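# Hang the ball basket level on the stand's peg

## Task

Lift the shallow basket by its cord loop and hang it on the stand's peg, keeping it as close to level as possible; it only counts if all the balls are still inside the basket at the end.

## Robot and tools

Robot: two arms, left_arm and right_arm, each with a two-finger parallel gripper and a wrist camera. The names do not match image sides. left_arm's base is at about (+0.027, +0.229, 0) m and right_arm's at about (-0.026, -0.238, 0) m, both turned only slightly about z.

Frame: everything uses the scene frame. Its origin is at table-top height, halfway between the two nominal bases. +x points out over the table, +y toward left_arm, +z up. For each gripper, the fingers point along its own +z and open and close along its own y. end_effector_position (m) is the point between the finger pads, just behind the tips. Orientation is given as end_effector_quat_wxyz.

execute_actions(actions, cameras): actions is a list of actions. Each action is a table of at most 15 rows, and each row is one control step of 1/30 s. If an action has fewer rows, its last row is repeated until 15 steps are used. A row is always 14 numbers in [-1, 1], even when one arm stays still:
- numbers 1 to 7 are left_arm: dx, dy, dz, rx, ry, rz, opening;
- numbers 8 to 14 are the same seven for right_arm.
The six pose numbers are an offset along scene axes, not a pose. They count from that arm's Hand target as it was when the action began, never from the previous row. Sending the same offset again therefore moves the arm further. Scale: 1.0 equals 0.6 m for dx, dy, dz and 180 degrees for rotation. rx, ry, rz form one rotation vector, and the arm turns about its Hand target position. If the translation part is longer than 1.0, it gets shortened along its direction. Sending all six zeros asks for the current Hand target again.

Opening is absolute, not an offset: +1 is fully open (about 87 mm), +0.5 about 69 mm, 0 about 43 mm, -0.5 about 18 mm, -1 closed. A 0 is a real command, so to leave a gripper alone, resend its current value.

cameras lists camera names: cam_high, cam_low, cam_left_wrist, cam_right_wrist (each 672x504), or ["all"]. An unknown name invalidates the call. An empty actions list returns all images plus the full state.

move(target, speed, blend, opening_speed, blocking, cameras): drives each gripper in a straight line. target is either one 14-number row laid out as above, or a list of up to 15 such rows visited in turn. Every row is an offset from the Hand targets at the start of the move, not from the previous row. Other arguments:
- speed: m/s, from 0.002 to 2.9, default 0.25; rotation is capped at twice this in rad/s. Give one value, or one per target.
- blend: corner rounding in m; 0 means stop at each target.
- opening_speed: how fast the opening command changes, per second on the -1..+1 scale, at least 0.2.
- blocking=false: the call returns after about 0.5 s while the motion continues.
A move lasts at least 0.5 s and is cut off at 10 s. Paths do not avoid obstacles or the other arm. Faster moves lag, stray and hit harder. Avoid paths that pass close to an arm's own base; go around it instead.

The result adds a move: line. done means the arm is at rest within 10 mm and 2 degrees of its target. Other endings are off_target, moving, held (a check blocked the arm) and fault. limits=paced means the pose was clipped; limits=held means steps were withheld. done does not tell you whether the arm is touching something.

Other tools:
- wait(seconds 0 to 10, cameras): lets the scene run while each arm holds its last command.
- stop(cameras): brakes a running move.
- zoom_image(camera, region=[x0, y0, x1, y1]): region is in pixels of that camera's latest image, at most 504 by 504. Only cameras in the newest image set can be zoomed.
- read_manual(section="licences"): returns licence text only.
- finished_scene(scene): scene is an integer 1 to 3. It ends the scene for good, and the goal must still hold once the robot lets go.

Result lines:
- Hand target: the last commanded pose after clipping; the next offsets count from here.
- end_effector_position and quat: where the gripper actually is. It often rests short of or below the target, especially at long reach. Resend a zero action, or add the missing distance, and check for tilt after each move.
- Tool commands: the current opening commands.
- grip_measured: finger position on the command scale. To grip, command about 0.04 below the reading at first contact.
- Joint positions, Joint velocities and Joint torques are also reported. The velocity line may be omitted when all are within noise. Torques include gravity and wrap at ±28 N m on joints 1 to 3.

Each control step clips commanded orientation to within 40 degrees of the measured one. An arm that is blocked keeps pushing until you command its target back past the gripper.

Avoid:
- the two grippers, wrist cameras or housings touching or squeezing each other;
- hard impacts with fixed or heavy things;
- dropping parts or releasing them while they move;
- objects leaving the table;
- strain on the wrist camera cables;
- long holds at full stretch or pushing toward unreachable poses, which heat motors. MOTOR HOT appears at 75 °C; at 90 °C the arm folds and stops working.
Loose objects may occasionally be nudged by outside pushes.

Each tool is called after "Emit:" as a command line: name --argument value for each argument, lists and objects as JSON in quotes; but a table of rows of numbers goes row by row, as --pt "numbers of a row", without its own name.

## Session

Emit:
execute_actions --actions '[]'

Emit:
zoom_image --camera "cam_high" --region '[230, 160, 530, 350]'

Scene clock: 0.00 s.
left_arm: end_effector_position=(+0.3318, +0.0603, +0.2361) grip_measured=+1.000 end_effector_quat_wxyz=(+0.542, +0.257, +0.748, -0.285) | right_arm: end_effector_position=(+0.3008, -0.1468, +0.1264) grip_measured=+0.962 end_effector_quat_wxyz=(+0.577, -0.099, +0.773, +0.246)
Joint positions: left_arm=[-0.274 1.023 0.794 -0.071 0.554 0.008 1] | right_arm=[0.02 1.115 0.337 0.529 -0.52 0.15 0.981]
Joint velocities: within noise
Joint torques (N m): no reading
Heat: left arm: 29 °C; right arm: 32 °C.
Hand target: left_arm +0.3321, +0.0602, +0.2408; +0.546, +0.258, +0.745, -0.284 | right_arm +0.3011, -0.1466, +0.1278; +0.577, -0.100, +0.773, +0.246
Tool commands: left_gripper/opening=+1.0 right_gripper/opening=+1.0
camera_calibration:
cam_left_wrist: T_world_to_cam=[[-0.675853, -0.720205, 0.156613, 0.228159], [-0.708928, 0.577109, -0.405422, 0.315666], [0.201604, -0.385033, -0.900614, 0.312536], [0, 0, 0, 1]] pos_world=[0.314978, 0.102485, 0.373719]
cam_right_wrist: T_world_to_cam=[[0.435298, -0.859405, -0.268213, -0.224504], [-0.852496, -0.297699, -0.429681, 0.287682], [0.289423, 0.41569, -0.862228, 0.226302], [0, 0, 0, 1]] pos_world=[0.277477, -0.201369, 0.258521]

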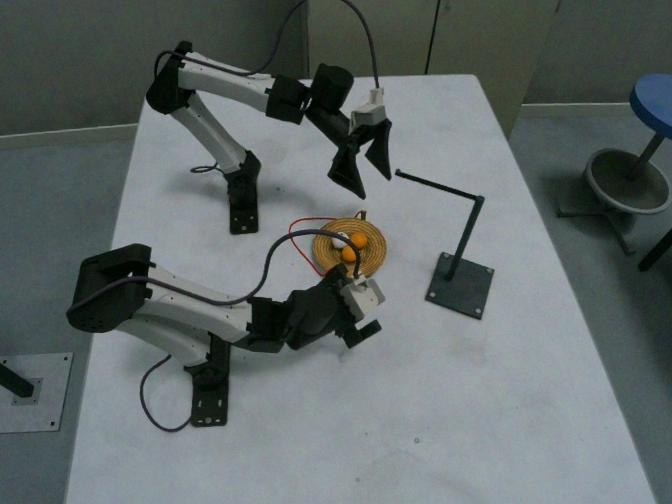

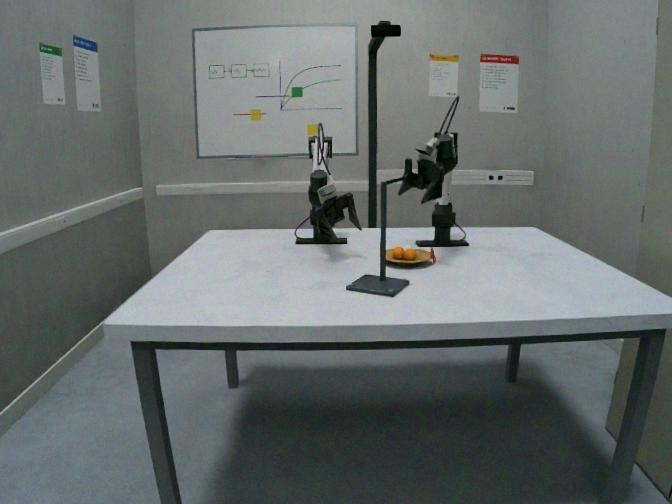

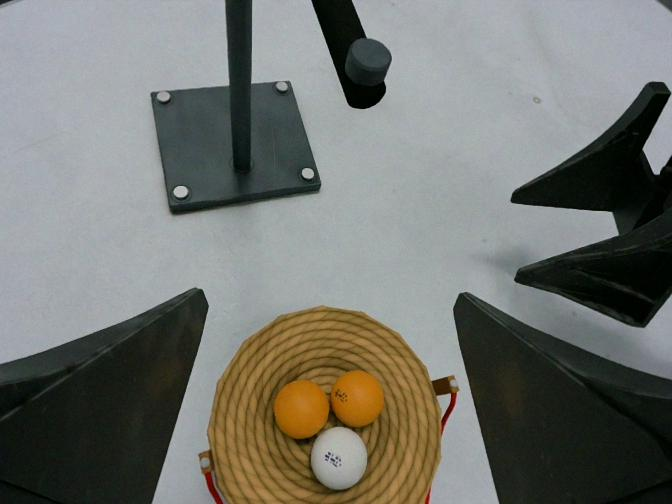

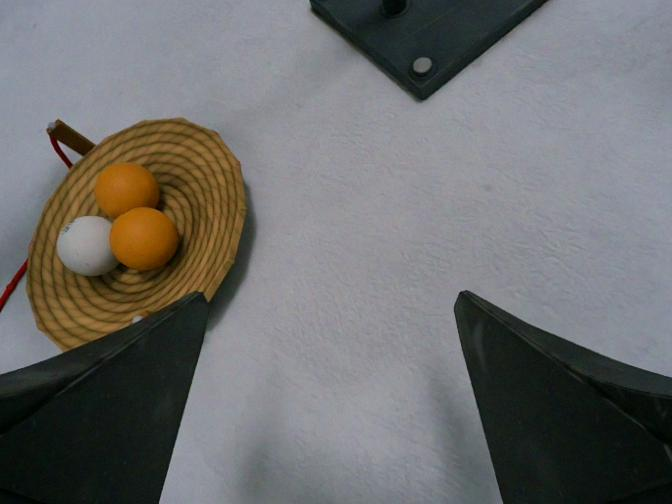

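Scaled by 1.680 from the camera's 672x504 image, which has a finer 960x720 frame.

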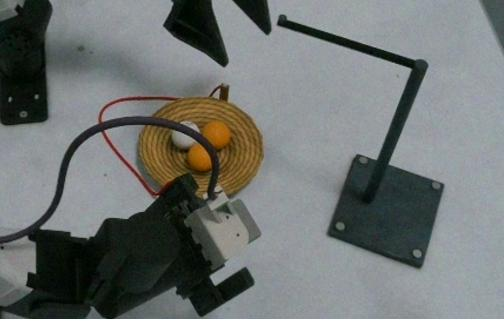

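Emit:
move --pt "-0.153 0.267 0.1 0 0 0.1 0.5 -0.03 0.05 0.2 -0.03 0.01 0.03 0.2" --pt "-0.053 0.6 -0.067 0 0 0.444 0.5 -0.135 0.344 0.32 -0.1604 0.0661 0.145 0.2" --blend '[0.03,0]' --speed 0.3 --cameras '["cam_right_wrist","cam_high","cam_low"]'

Scene clock: 36.47 s.
left_arm: end_effector_position=(+0.2988, +0.4194, +0.2059) grip_measured=+0.500 end_effector_quat_wxyz=(+0.603, -0.276, +0.737, +0.132) | right_arm: end_effector_position=(+0.2193, +0.0605, +0.3225) grip_measured=+0.200 end_effector_quat_wxyz=(+0.391, -0.378, +0.817, +0.189)
Joint positions: left_arm=[0.644 0.858 0.587 0.03 0.1 -0.118 0.75] | right_arm=[0.903 1.507 1.824 -0.988 -0.003 0.014 0.6]
Joint torques (N m): left_arm=[-0.35 -0.39 6.22 2.56 -0.13 0.03] | right_arm=[-0.18 -4.1 8.76 1.67 0.19 -0.08]
Heat: left arm: 37 °C; right arm: 36 °C.
Hand target: left_arm +0.3003, +0.4202, +0.2006; +0.601, -0.281, +0.736, +0.133 | right_arm +0.2200, +0.0599, +0.3199; +0.383, -0.383, +0.821, +0.179
Off the commanded pose: left_arm 0.006 m, 1 deg | right_arm 0.003 m, 2 deg.
move: done
camera_calibration:
cam_right_wrist: T_world_to_cam=[[0.765195, -0.643619, -0.0152192, -0.125422], [-0.643795, -0.765058, -0.0146472, 0.212855], [-0.00221633, 0.021006, -0.999777, 0.464906], [0, 0, 0, 1]] pos_world=[0.234038, 0.0723564, 0.466011]
Images, in order (width x height): cam_high 672x504, cam_low 672x504, cam_right_wrist 672x504.

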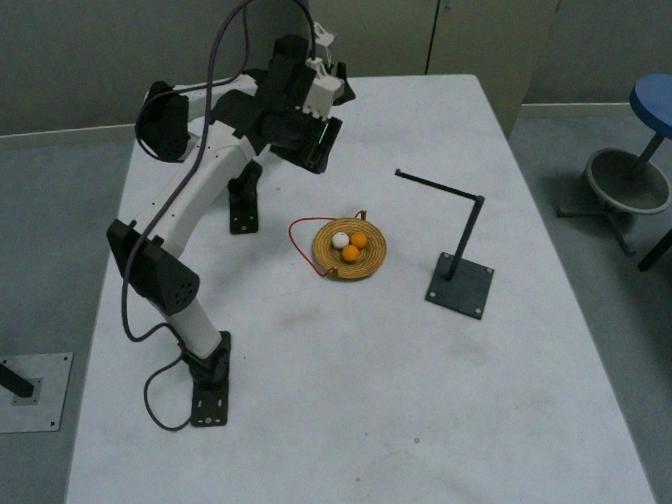

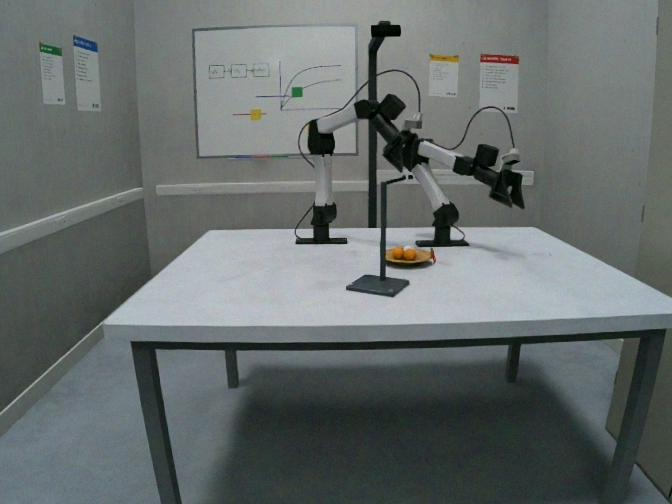

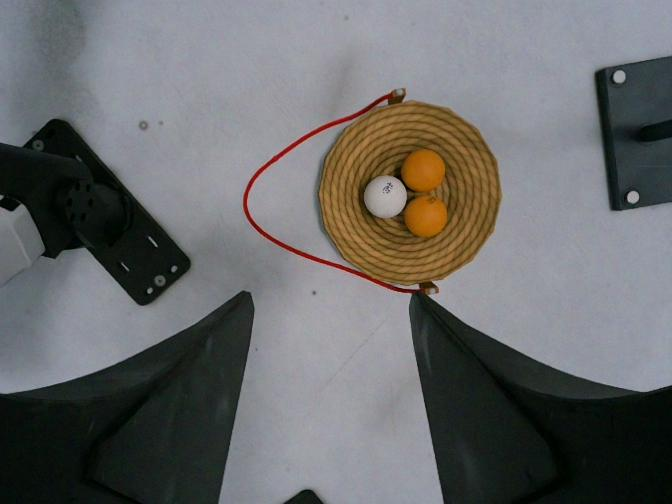

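Emit:
move --target '[0.2,0.05,0,0,0,0,0.5,-0.083,0.163,-0.4,-0.0923,0.0623,0.066,0.1]' --speed 0.3 --cameras '["cam_right_wrist","cam_high"]'

Scene clock: 76.10 s.
left_arm: end_effector_position=(+0.4114, +0.4457, +0.1893) grip_measured=+0.500 end_effector_quat_wxyz=(+0.588, -0.279, +0.748, +0.129) | right_arm: end_effector_position=(+0.1702, +0.1552, +0.0860) grip_measured=+0.100 end_effector_quat_wxyz=(+0.225, -0.501, +0.825, +0.133)
Joint positions: left_arm=[0.465 1.386 0.841 0.266 -0.071 -0.161 0.75] | right_arm=[1.136 1.883 1.474 -0.632 0.017 0.018 0.55]
Joint torques (N m): left_arm=[-0.24 -4.01 9.61 2.57 -0.16 0.03] | right_arm=[-0.4 -7.87 7.08 1.55 0.02 0.11]
Heat: left arm: 39 °C; right arm: 40 °C.
Hand target: left_arm +0.4203, +0.4503, +0.2005; +0.601, -0.281, +0.736, +0.133 | right_arm +0.1702, +0.1576, +0.0798; +0.221, -0.497, +0.828, +0.134
Off the commanded pose: left_arm 0.015 m, 2 deg | right_arm 0.007 m, 1 deg.
move: off_target (left_arm)
camera_calibration:
cam_right_wrist: T_world_to_cam=[[0.884875, -0.465801, 0.00501584, -0.0801281], [-0.438345, -0.828978, 0.347345, 0.194052], [-0.157636, -0.309556, -0.937724, 0.298821], [0, 0, 0, 1]] pos_world=[0.20307, 0.216043, 0.213211]
Images, in order (width x height): cam_high 672x504, cam_right_wrist 672x504.

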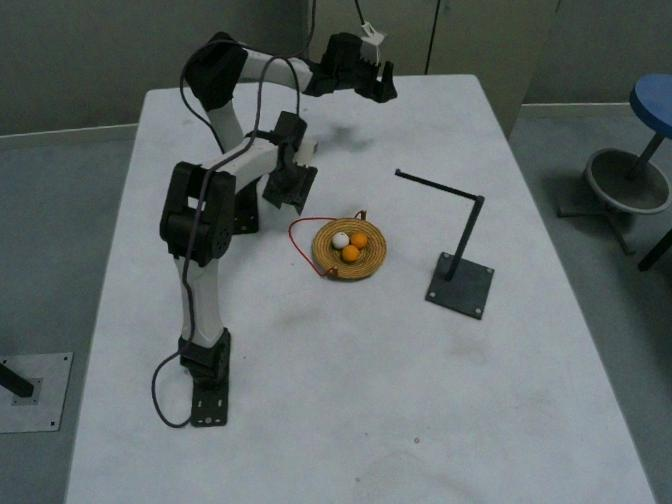

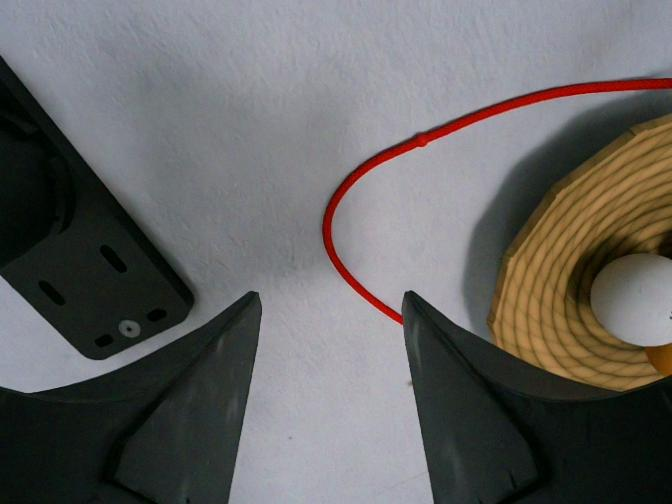

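Emit:
move --target '[0,0,0,0,0,0,0.5,-0.012,-0.001,-0.08,0,0,0,-0.3]' --speed 0.15 --cameras '["cam_right_wrist"]'

Scene clock: 93.93 s.
left_arm: end_effector_position=(+0.4114, +0.4457, +0.1894) grip_measured=+0.500 end_effector_quat_wxyz=(+0.589, -0.279, +0.748, +0.129) | right_arm: end_effector_position=(+0.1662, +0.1592, +0.0461) grip_measured=-0.300 end_effector_quat_wxyz=(+0.232, -0.499, +0.823, +0.141)
Joint positions: left_arm=[0.465 1.386 0.841 0.267 -0.071 -0.161 0.75] | right_arm=[1.147 1.911 1.34 -0.45 0.017 0.03 0.35]
Joint torques (N m): left_arm=[-0.24 -4.01 9.59 2.57 -0.16 0.03] | right_arm=[-0.01 -7.64 5.29 1.67 0.14 0.05]
Heat: left arm: 45 °C; right arm: 39 °C.
Hand target: left_arm +0.4203, +0.4502, +0.2005; +0.601, -0.281, +0.736, +0.133 | right_arm +0.1631, +0.1569, +0.0317; +0.221, -0.497, +0.828, +0.134
Off the commanded pose: left_arm 0.015 m, 2 deg | right_arm 0.015 m, 2 deg.
move: off_target (left_arm, right_arm)
camera_calibration:
cam_right_wrist: T_world_to_cam=[[0.885016, -0.465557, -0.00213475, -0.0741743], [-0.439133, -0.83629, 0.3283, 0.211618], [-0.154628, -0.289613, -0.944571, 0.258676], [0, 0, 0, 1]] pos_world=[0.198572, 0.217358, 0.174705]
Images, in order (width x height): cam_right_wrist 672x504.

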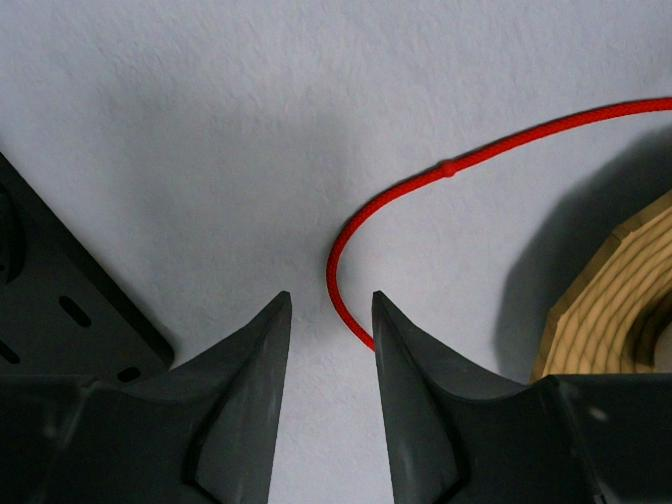

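Emit:
move --target '[0,0,0,0,0,0,0.5,-0.0068,-0.0098,-0.036,0,0,0,-0.3]' --speed 0.06 --cameras '["cam_right_wrist"]'

Emit:
zoom_image --camera "cam_right_wrist" --region '[200, 200, 460, 400]'

Scene clock: 103.20 s.
left_arm: end_effector_position=(+0.4114, +0.4457, +0.1894) grip_measured=+0.500 end_effector_quat_wxyz=(+0.589, -0.279, +0.748, +0.129) | right_arm: end_effector_position=(+0.1627, +0.1552, +0.0282) grip_measured=-0.300 end_effector_quat_wxyz=(+0.236, -0.498, +0.822, +0.144)
Joint positions: left_arm=[0.465 1.386 0.841 0.267 -0.071 -0.161 0.75] | right_arm=[1.15 1.911 1.26 -0.361 0.017 0.032 0.35]
Joint torques (N m): left_arm=[-0.23 -4.01 9.61 2.57 -0.16 0.03] | right_arm=[-0.06 -6.74 4.81 1.56 0.14 0.09]
Heat: left arm: 46 °C; right arm: 38 °C.
Hand target: left_arm +0.4203, +0.4502, +0.2005; +0.601, -0.281, +0.736, +0.133 | right_arm +0.1590, +0.1511, +0.0101; +0.221, -0.497, +0.828, +0.134
Off the commanded pose: left_arm 0.015 m, 2 deg | right_arm 0.019 m, 2 deg.
move: off_target (left_arm, right_arm)
camera_calibration:
cam_right_wrist: T_world_to_cam=[[0.885676, -0.464291, -0.00347489, -0.0733193], [-0.439017, -0.839851, 0.319239, 0.213487], [-0.151138, -0.281217, -0.947668, 0.238282], [0, 0, 0, 1]] pos_world=[0.194675, 0.212265, 0.157403]
Images, in order (width x height): cam_right_wrist 672x504.

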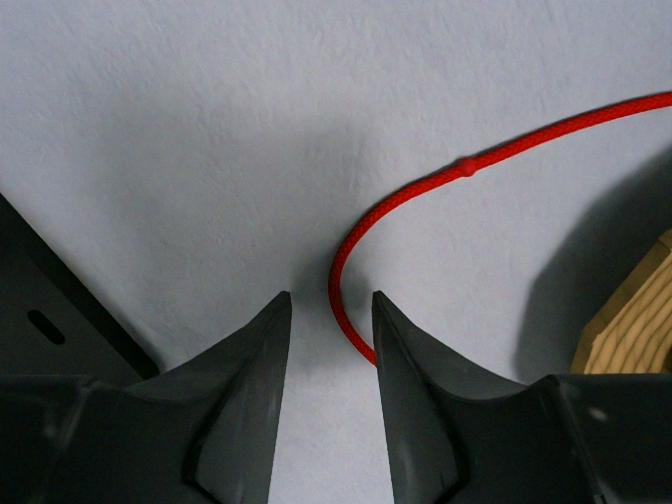

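Scaled by 1.938 from the camera's 672x504 image, which has a finer 960x720 frame.

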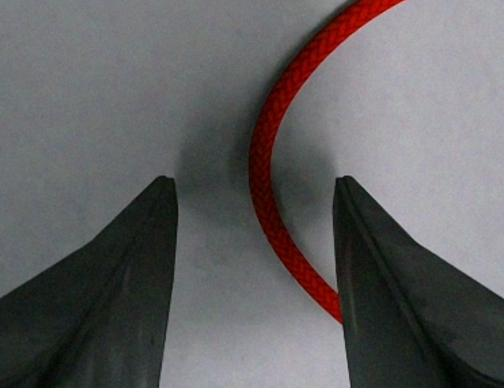

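Emit:
move --target '[0,0,0,0,0,0,0.5,-0.003,-0.0042,-0.0145,0,0,0,-0.3]' --speed 0.04 --cameras '["cam_right_wrist"]'

Emit:
zoom_image --camera "cam_right_wrist" --region '[200, 200, 460, 400]'

Scene clock: 107.97 s.
left_arm: end_effector_position=(+0.4114, +0.4457, +0.1894) grip_measured=+0.500 end_effector_quat_wxyz=(+0.589, -0.279, +0.748, +0.129) | right_arm: end_effector_position=(+0.1620, +0.1541, +0.0243) grip_measured=-0.300 end_effector_quat_wxyz=(+0.237, -0.498, +0.822, +0.144)
Joint positions: left_arm=[0.465 1.386 0.841 0.267 -0.071 -0.161 0.75] | right_arm=[1.152 1.911 1.242 -0.341 0.021 0.033 0.35]
Joint torques (N m): left_arm=[-0.25 -4.01 9.62 2.57 -0.17 0.03] | right_arm=[-0.03 -6.32 3.49 1.79 0.13 0.13]
Heat: left arm: 47 °C; right arm: 38 °C.
Hand target: left_arm +0.4203, +0.4502, +0.2005; +0.601, -0.281, +0.736, +0.133 | right_arm +0.1572, +0.1486, +0.0015; +0.221, -0.497, +0.828, +0.134
Off the commanded pose: left_arm 0.015 m, 2 deg | right_arm 0.024 m, 2 deg.
move: off_target (left_arm, right_arm)
camera_calibration:
cam_right_wrist: T_world_to_cam=[[0.885165, -0.465276, -0.000967285, -0.073042], [-0.441004, -0.839647, 0.317029, 0.213807], [-0.148318, -0.280197, -0.948415, 0.233504], [0, 0, 0, 1]] pos_world=[0.193577, 0.210965, 0.153605]
Images, in order (width x height): cam_right_wrist 672x504.

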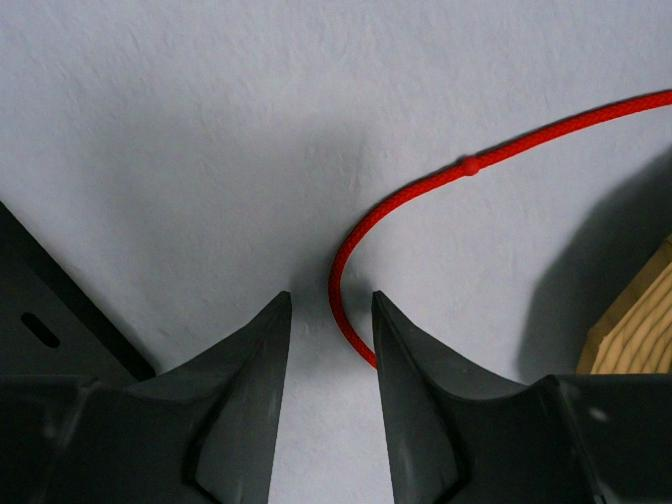

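Scaled by 1.938 from the camera's 672x504 image, which has a finer 960x720 frame.

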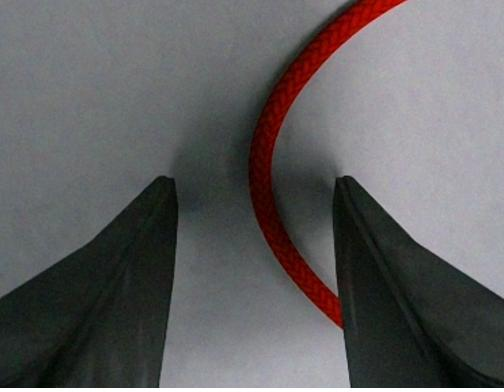

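Emit:
move --pt "0 0 0 0 0 0 0.5 0 0 0.01 0 0 0 -0.3" --pt "0 0 0 0 0 0 0.5 0 0 0.01 0 0 0 -1" --speed 0.04 --opening_speed 0.8 --cameras '["cam_right_wrist"]'

Emit:
zoom_image --camera "cam_right_wrist" --region '[200, 200, 460, 400]'

Scene clock: 114.23 s.
left_arm: end_effector_position=(+0.4114, +0.4457, +0.1894) grip_measured=+0.500 end_effector_quat_wxyz=(+0.589, -0.279, +0.748, +0.129) | right_arm: end_effector_position=(+0.1630, +0.1562, +0.0253) grip_measured=-0.950 end_effector_quat_wxyz=(+0.241, -0.496, +0.821, +0.146)
Joint positions: left_arm=[0.465 1.386 0.841 0.267 -0.071 -0.161 0.75] | right_arm=[1.152 1.911 1.242 -0.33 0.022 0.035 0.025]
Joint torques (N m): left_arm=[-0.24 -4 9.59 2.57 -0.16 0.03] | right_arm=[-0.09 -7.27 4.85 1.49 0.15 0.09]
Heat: left arm: 48 °C; right arm: 38 °C.
Hand target: left_arm +0.4203, +0.4502, +0.2005; +0.601, -0.281, +0.736, +0.133 | right_arm +0.1572, +0.1486, +0.0075; +0.221, -0.497, +0.828, +0.134
Off the commanded pose: left_arm 0.015 m, 2 deg | right_arm 0.020 m, 3 deg.
move: off_target (left_arm, right_arm); target 2's new opening was sent with right_arm's hand 0.018 m and 2 deg from that target
camera_calibration:
cam_right_wrist: T_world_to_cam=[[0.884253, -0.467004, -0.00185192, -0.0725183], [-0.443922, -0.841768, 0.307181, 0.216756], [-0.145013, -0.270804, -0.951649, 0.233301], [0, 0, 0, 1]] pos_world=[0.194179, 0.211771, 0.155303]
Images, in order (width x height): cam_right_wrist 672x504.

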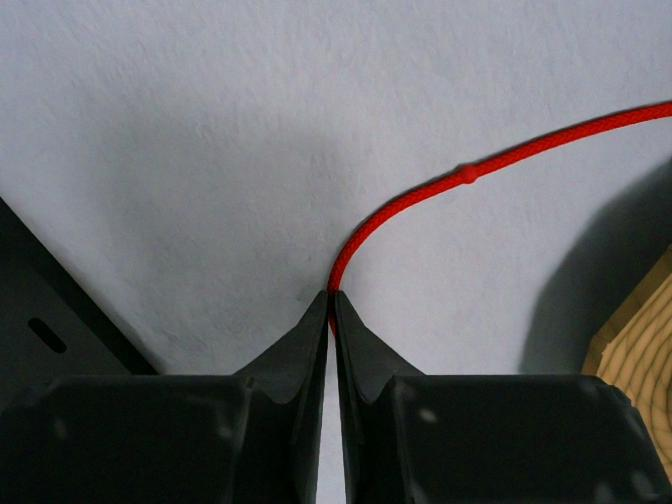

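Scaled by 1.938 from the camera's 672x504 image, which has a finer 960x720 frame.

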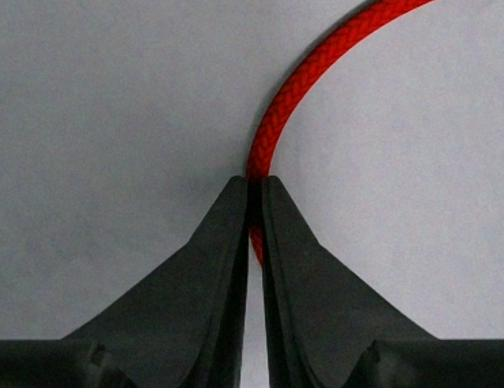

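Emit:
move --pt "0 0 0 0 0 0 0.5 0.012 -0.008 0.14 0.018 -0.01 0 -1" --pt "0 0 0 0 0 0 0.5 0.1 -0.065 0.30 0.044 -0.024 0 -1" --pt "0 0 0 0 0 0 0.5 0.238 -0.156 0.4075 0.0736 -0.0391 0 -1" --speed 0.15 --blend '[0.03,0.03,0]' --cameras '["cam_low","cam_high","cam_right_wrist"]'

Emit:
zoom_image --camera "cam_low" --region '[350, 160, 470, 280]'

Scene clock: 127.93 s.
left_arm: end_effector_position=(+0.4115, +0.4457, +0.1894) grip_measured=+0.500 end_effector_quat_wxyz=(+0.589, -0.279, +0.747, +0.129) | right_arm: end_effector_position=(+0.3008, +0.0524, +0.2570) grip_measured=-0.950 end_effector_quat_wxyz=(+0.343, -0.468, +0.791, +0.195)
Joint positions: left_arm=[0.465 1.386 0.841 0.267 -0.071 -0.161 0.75] | right_arm=[0.66 1.712 1.822 -0.915 -0.296 -0.311 0.025]
Joint torques (N m): left_arm=[-0.24 -4.04 9.59 2.57 -0.16 0.03] | right_arm=[-0.02 -5.6 9.09 1.44 -0.1 -0.1]
Heat: left arm: 49 °C; right arm: 38 °C.
Hand target: left_arm +0.4203, +0.4502, +0.2005; +0.601, -0.281, +0.736, +0.133 | right_arm +0.3000, +0.0549, +0.2520; +0.327, -0.476, +0.792, +0.198
Off the commanded pose: left_arm 0.015 m, 2 deg | right_arm 0.006 m, 2 deg.
move: off_target (left_arm)
camera_calibration:
cam_right_wrist: T_world_to_cam=[[0.87297, -0.48766, 0.0104799, -0.241132], [-0.487022, -0.870234, 0.0741788, 0.193683], [-0.0270541, -0.0698598, -0.99719, 0.411411], [0, 0, 0, 1]] pos_world=[0.31596, 0.0797004, 0.398414]
Images, in order (width x height): cam_high 672x504, cam_low 672x504, cam_right_wrist 672x504.

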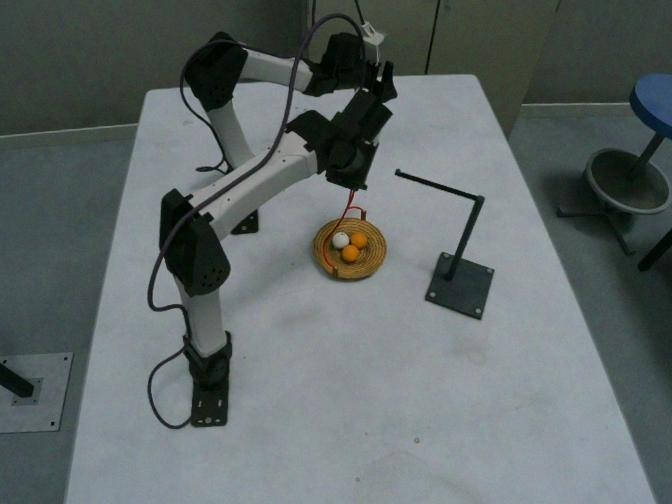

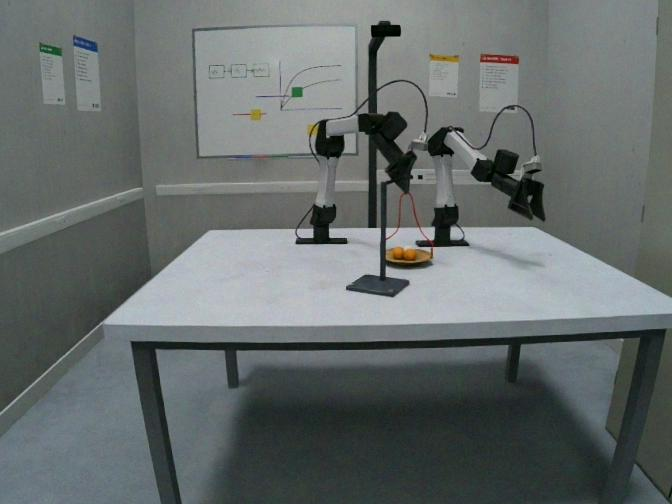

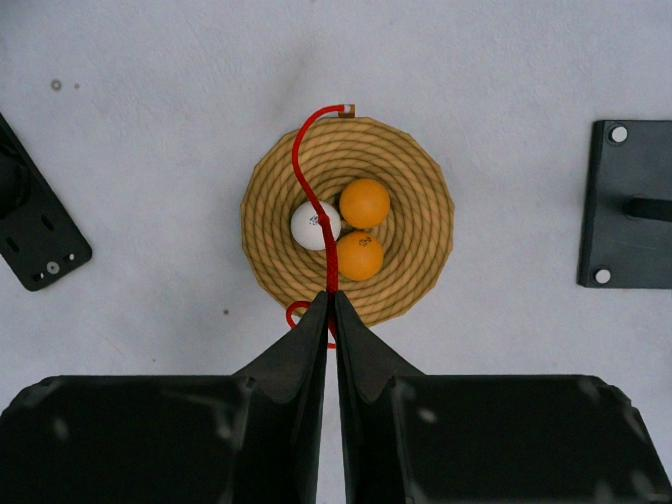

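Scaled by 4.200 from the camera's 672x504 image, which has a finer 960x720 frame.

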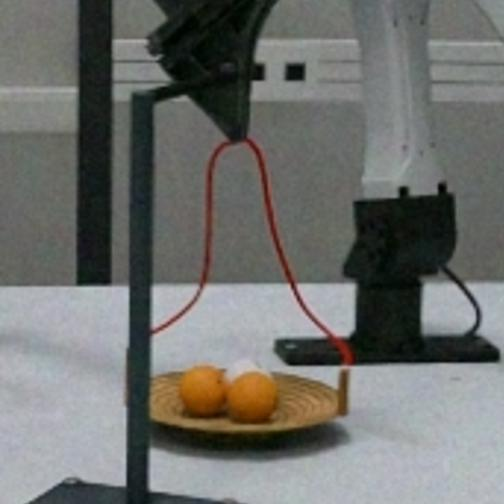

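Emit:
move --pt "0 0 0 0 0 0 0.5 0.005 0.002 0.038 0 0 0 -1" --pt "0 0 0 0 0 0 0.5 0.005 0.002 0.125 0.0589 -0.0313 0 -1" --speed '[0.1,0.04]' --blend '[0.01,0]' --cameras '["cam_low","cam_high","cam_right_wrist"]'

Emit:
zoom_image --camera "cam_low" --region '[350, 160, 470, 280]'

Scene clock: 141.93 s.
left_arm: end_effector_position=(+0.4115, +0.4457, +0.1894) grip_measured=+0.500 end_effector_quat_wxyz=(+0.589, -0.279, +0.747, +0.129) | right_arm: end_effector_position=(+0.3071, +0.0575, +0.3080) grip_measured=-0.950 end_effector_quat_wxyz=(+0.383, -0.458, +0.767, +0.235)
Joint positions: left_arm=[0.465 1.386 0.841 0.267 -0.071 -0.161 0.75] | right_arm=[0.626 1.726 1.977 -0.949 -0.384 -0.292 0.025]
Joint torques (N m): left_arm=[-0.21 -4.01 9.61 2.57 -0.16 0.03] | right_arm=[-1.05 -11.23 5.45 2.26 -0.25 0.11]
Heat: left arm: 51 °C; right arm: 38 °C.
Hand target: left_arm +0.4203, +0.4502, +0.2005; +0.601, -0.281, +0.736, +0.133 | right_arm +0.3030, +0.0562, +0.3269; +0.408, -0.452, +0.754, +0.247
Off the commanded pose: left_arm 0.015 m, 2 deg | right_arm 0.019 m, 4 deg.
move: off_target (left_arm, right_arm)
camera_calibration:
cam_right_wrist: T_world_to_cam=[[0.881328, -0.472358, -0.0117787, -0.241219], [-0.472341, -0.880093, -0.0482796, 0.231239], [0.0124389, 0.0481137, -0.998764, 0.444345], [0, 0, 0, 1]] pos_world=[0.316289, 0.0681912, 0.452119]
Images, in order (width x height): cam_high 672x504, cam_low 672x504, cam_right_wrist 672x504.

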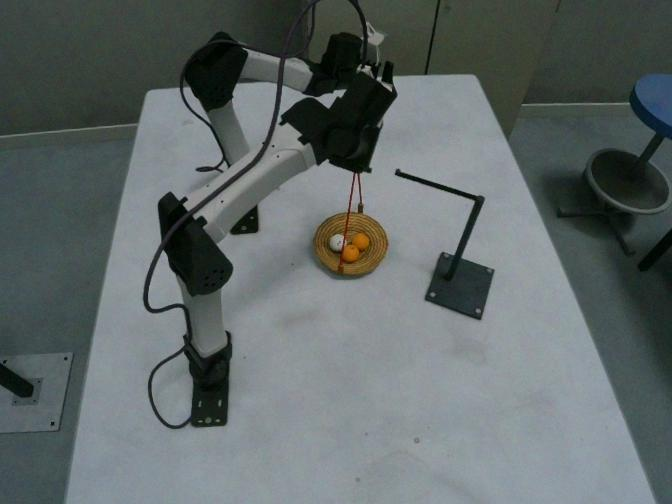

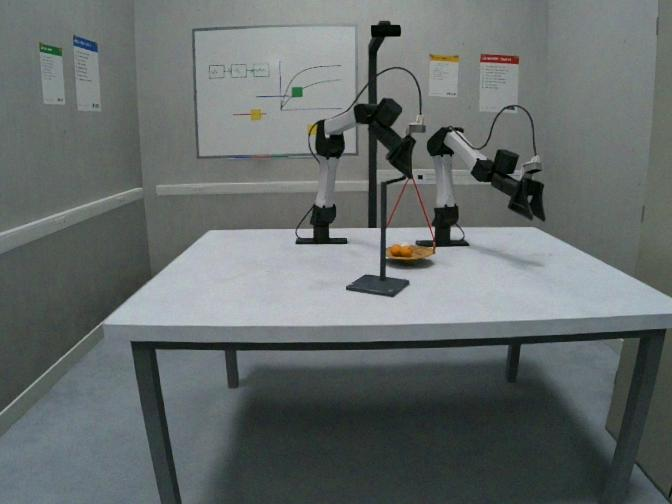

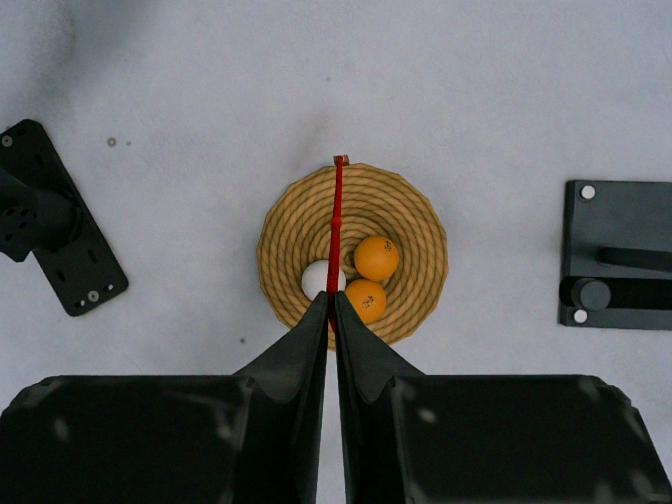

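Scaled by 4.200 from the camera's 672x504 image, which has a finer 960x720 frame.

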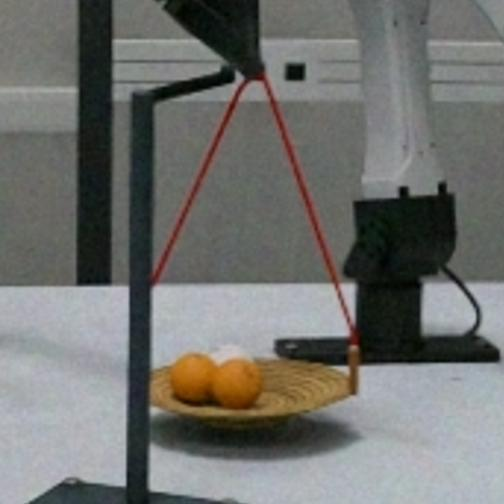

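Emit:
move --target '[0,0,0,0,0,0,0.5,0.0567,-0.022,0.0633,0.0392,-0.0208,0,-1]' --speed 0.08 --cameras '["cam_low","cam_high","cam_right_wrist"]'

Emit:
zoom_image --camera "cam_low" --region '[350, 150, 470, 270]'

Emit:
zoom_image --camera "cam_high" --region '[320, 120, 500, 290]'

Scene clock: 160.77 s.
left_arm: end_effector_position=(+0.4115, +0.4457, +0.1894) grip_measured=+0.500 end_effector_quat_wxyz=(+0.589, -0.279, +0.747, +0.129) | right_arm: end_effector_position=(+0.3340, +0.0387, +0.3428) grip_measured=-0.950 end_effector_quat_wxyz=(+0.432, -0.435, +0.743, +0.269)
Joint positions: left_arm=[0.465 1.386 0.841 0.267 -0.071 -0.161 0.75] | right_arm=[0.51 1.726 2.029 -0.891 -0.516 -0.291 0.025]
Joint torques (N m): left_arm=[-0.25 -3.99 9.62 2.57 -0.16 0.03] | right_arm=[-0.79 -8.25 9.36 2.43 -0.3 0.1]
Heat: left arm: 52 °C; right arm: 38 °C.
Hand target: left_arm +0.4203, +0.4502, +0.2005; +0.601, -0.281, +0.736, +0.133 | right_arm +0.3370, +0.0430, +0.3650; +0.460, -0.434, +0.723, +0.278
Off the commanded pose: left_arm 0.015 m, 2 deg | right_arm 0.023 m, 4 deg.
move: off_target (left_arm, right_arm)
camera_calibration:
cam_right_wrist: T_world_to_cam=[[0.877333, -0.47921, -0.025379, -0.267189], [-0.475421, -0.860769, -0.181802, 0.275125], [0.065276, 0.171567, -0.983008, 0.451781], [0, 0, 0, 1]] pos_world=[0.335724, 0.0312686, 0.487342]
Images, in order (width x height): cam_high 672x504, cam_low 672x504, cam_right_wrist 672x504.

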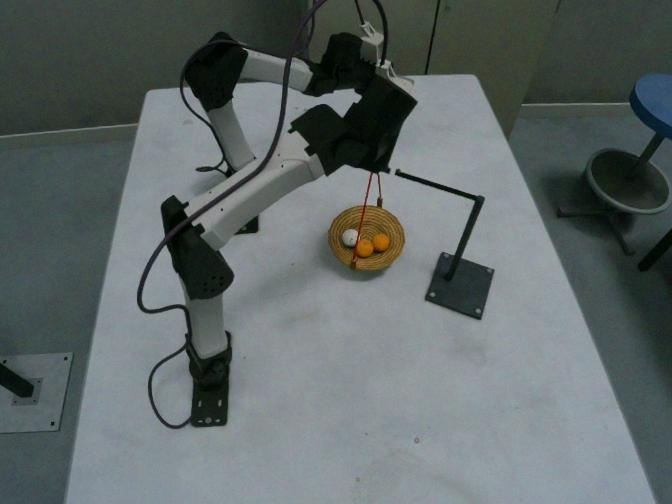

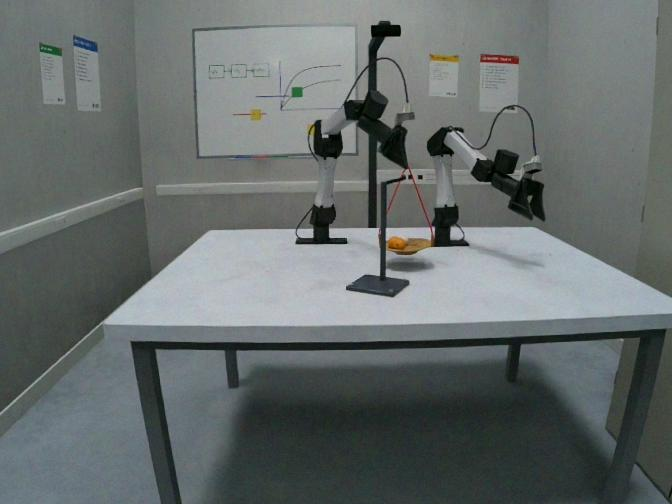

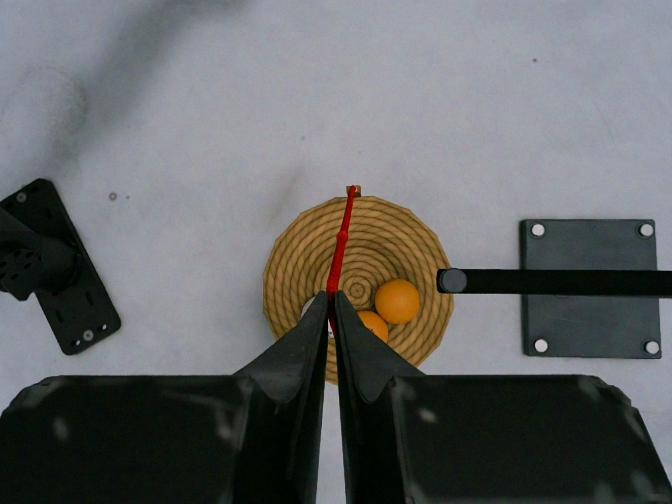

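Scaled by 4.200 from the camera's 672x504 image, which has a finer 960x720 frame.

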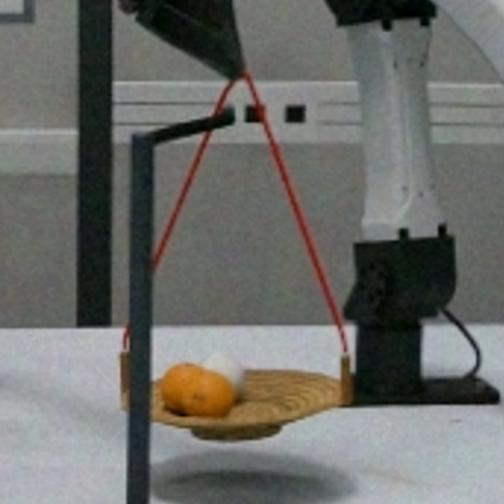

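Scaled by 2.800 from the camera's 672x504 image, which has a finer 960x720 frame.

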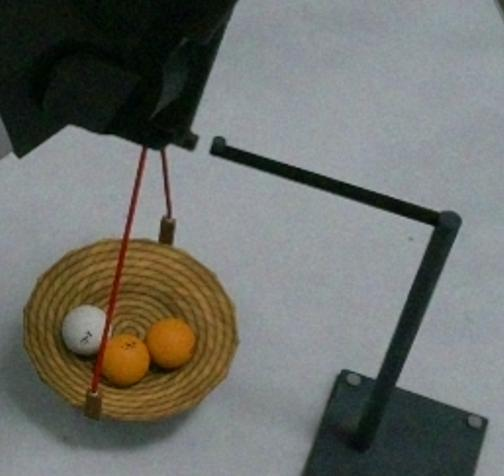

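Emit:
move --pt "0 0 0 0 0 0 0.5 0.014 0.0275 0.004 0 0 0 -1" --pt "0 0 0 0 0 0 0.5 0.148 -0.041 0.004 0 0 0 -1" --speed 0.07 --blend '[0.006,0]' --cameras '["cam_low","cam_high","cam_right_wrist"]'

Emit:
zoom_image --camera "cam_low" --region '[350, 150, 470, 270]'

Emit:
zoom_image --camera "cam_low" --region '[378, 160, 418, 190]'

Scene clock: 181.93 s.
left_arm: end_effector_position=(+0.4115, +0.4457, +0.1894) grip_measured=+0.500 end_effector_quat_wxyz=(+0.589, -0.279, +0.747, +0.129) | right_arm: end_effector_position=(+0.4231, +0.0158, +0.3688) grip_measured=-0.951 end_effector_quat_wxyz=(+0.466, -0.425, +0.727, +0.272)
Joint positions: left_arm=[0.465 1.386 0.841 0.267 -0.071 -0.161 0.75] | right_arm=[0.354 2.183 2.792 -1.162 -0.648 -0.357 0.025]
Joint torques (N m): left_arm=[-0.25 -4.01 9.61 2.57 -0.16 0.03] | right_arm=[-0.85 -8.31 8.2 1.92 -0.31 -0.08]
Heat: left arm: 53 °C; right arm: 39 °C.
Hand target: left_arm +0.4203, +0.4502, +0.2005; +0.601, -0.281, +0.736, +0.133 | right_arm +0.4258, +0.0184, +0.3675; +0.460, -0.434, +0.723, +0.277
Off the commanded pose: left_arm 0.015 m, 2 deg | right_arm 0.004 m, 1 deg.
move: off_target (left_arm)
camera_calibration:
cam_right_wrist: T_world_to_cam=[[0.870501, -0.492163, -0.0017797, -0.361252], [-0.476726, -0.842288, -0.251563, 0.328521], [0.122311, 0.219834, -0.967839, 0.444986], [0, 0, 0, 1]] pos_world=[0.416659, 0.00109132, 0.512676]
Images, in order (width x height): cam_high 672x504, cam_low 672x504, cam_right_wrist 672x504.

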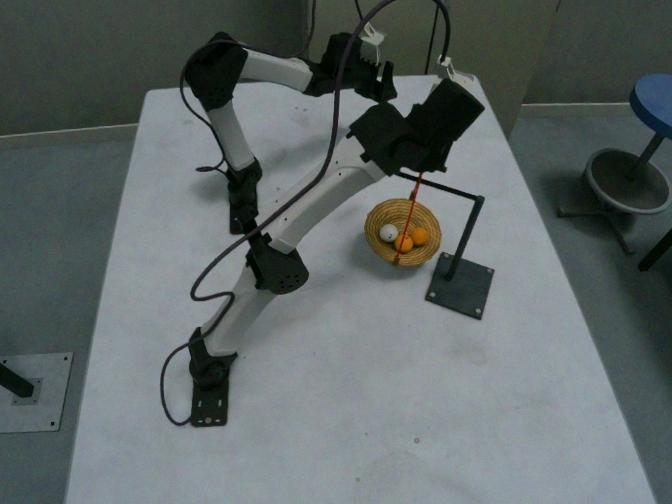

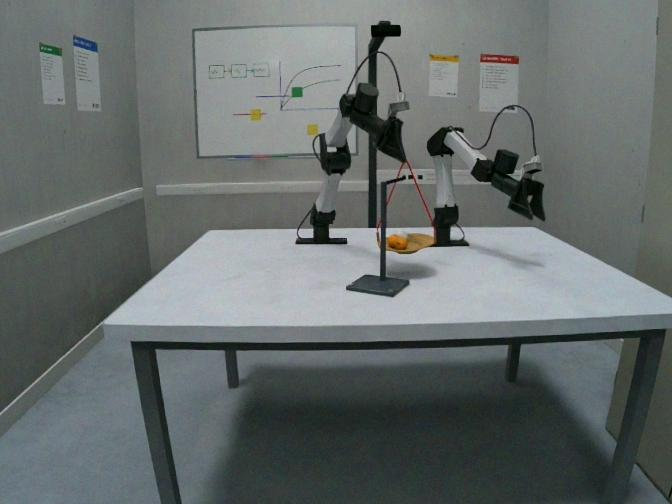

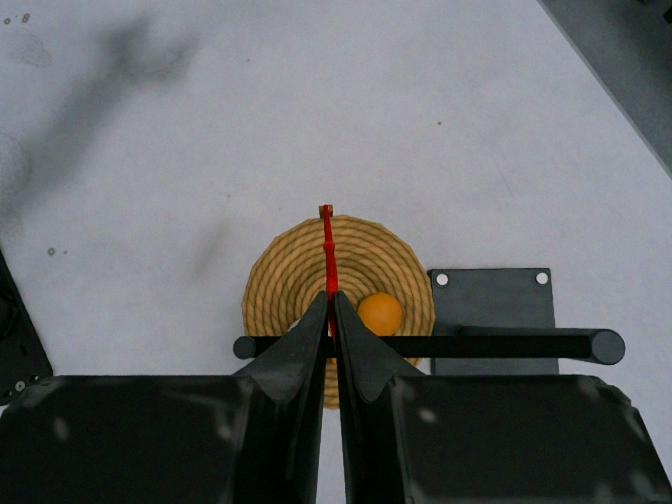

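Scaled by 4.200 from the camera's 672x504 image, which has a finer 960x720 frame.

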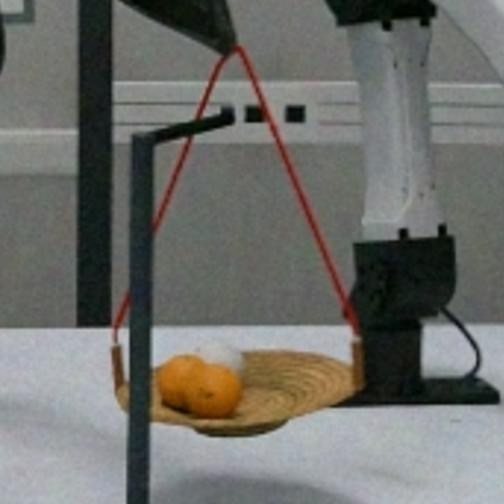

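Scaled by 12.600 from the camera's 672x504 image, which has a finer 960x720 frame.

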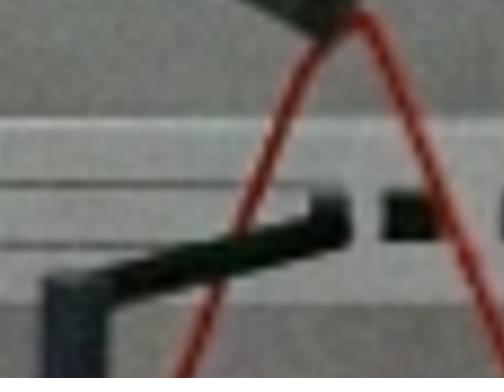

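Emit:
move --target '[0,0,0,0,0,0,0.5,-0.0053,-0.0103,-0.07,0,0,0,-1]' --speed 0.07 --cameras '["cam_low","cam_right_wrist"]'

Emit:
zoom_image --camera "cam_low" --region '[378, 160, 418, 190]'

Emit:
zoom_image --camera "cam_low" --region '[360, 215, 450, 265]'

Scene clock: 193.87 s.
left_arm: end_effector_position=(+0.4115, +0.4457, +0.1894) grip_measured=+0.500 end_effector_quat_wxyz=(+0.589, -0.279, +0.747, +0.129) | right_arm: end_effector_position=(+0.4287, +0.0167, +0.3166) grip_measured=-0.950 end_effector_quat_wxyz=(+0.454, -0.438, +0.725, +0.276)
Joint positions: left_arm=[0.465 1.386 0.841 0.267 -0.071 -0.161 0.75] | right_arm=[0.346 1.987 2.228 -0.833 -0.675 -0.393 0.025]
Joint torques (N m): left_arm=[-0.24 -4.01 9.59 2.57 -0.17 0.03] | right_arm=[-0.92 -12.6 4.53 2 -0.21 0.07]
Heat: left arm: 54 °C; right arm: 40 °C.
Hand target: left_arm +0.4203, +0.4502, +0.2005; +0.601, -0.281, +0.736, +0.133 | right_arm +0.4226, +0.0121, +0.3254; +0.460, -0.434, +0.723, +0.277
Off the commanded pose: left_arm 0.015 m, 2 deg | right_arm 0.012 m, 1 deg.
move: off_target (left_arm, right_arm)
camera_calibration:
cam_right_wrist: T_world_to_cam=[[0.885189, -0.465194, -0.00583124, -0.371264], [-0.453541, -0.860087, -0.233562, 0.303394], [0.103636, 0.209391, -0.972325, 0.403231], [0, 0, 0, 1]] pos_world=[0.424451, 0.00380247, 0.460768]
Images, in order (width x height): cam_low 672x504, cam_right_wrist 672x504.

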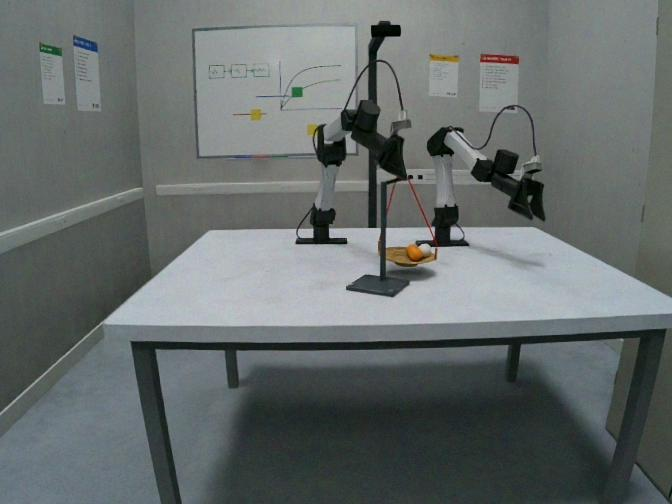

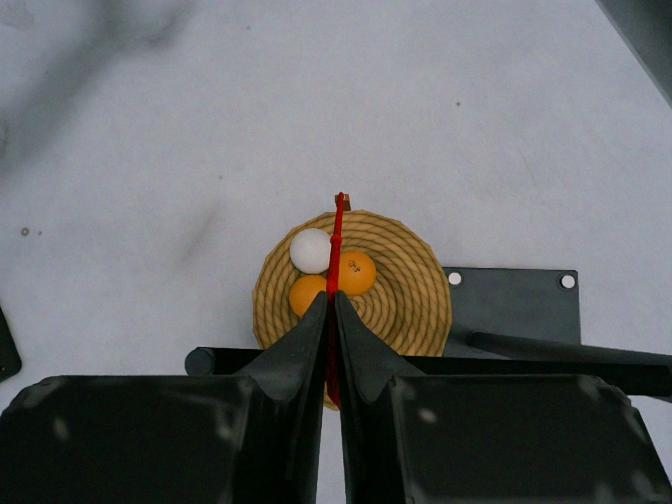

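Scaled by 12.600 from the camera's 672x504 image, which has a finer 960x720 frame.

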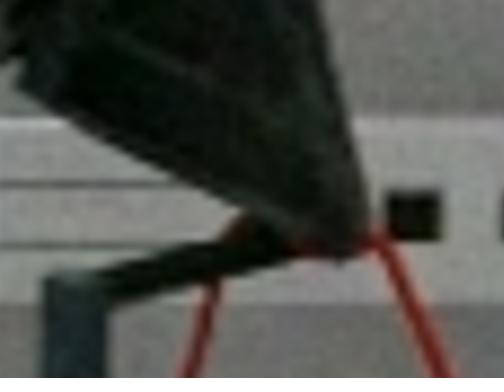

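Scaled by 5.600 from the camera's 672x504 image, which has a finer 960x720 frame.

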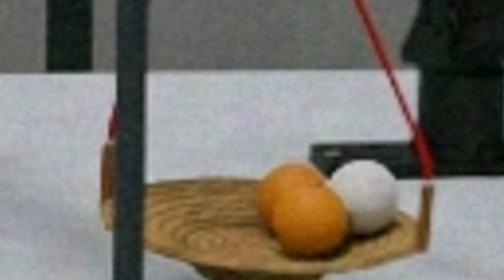

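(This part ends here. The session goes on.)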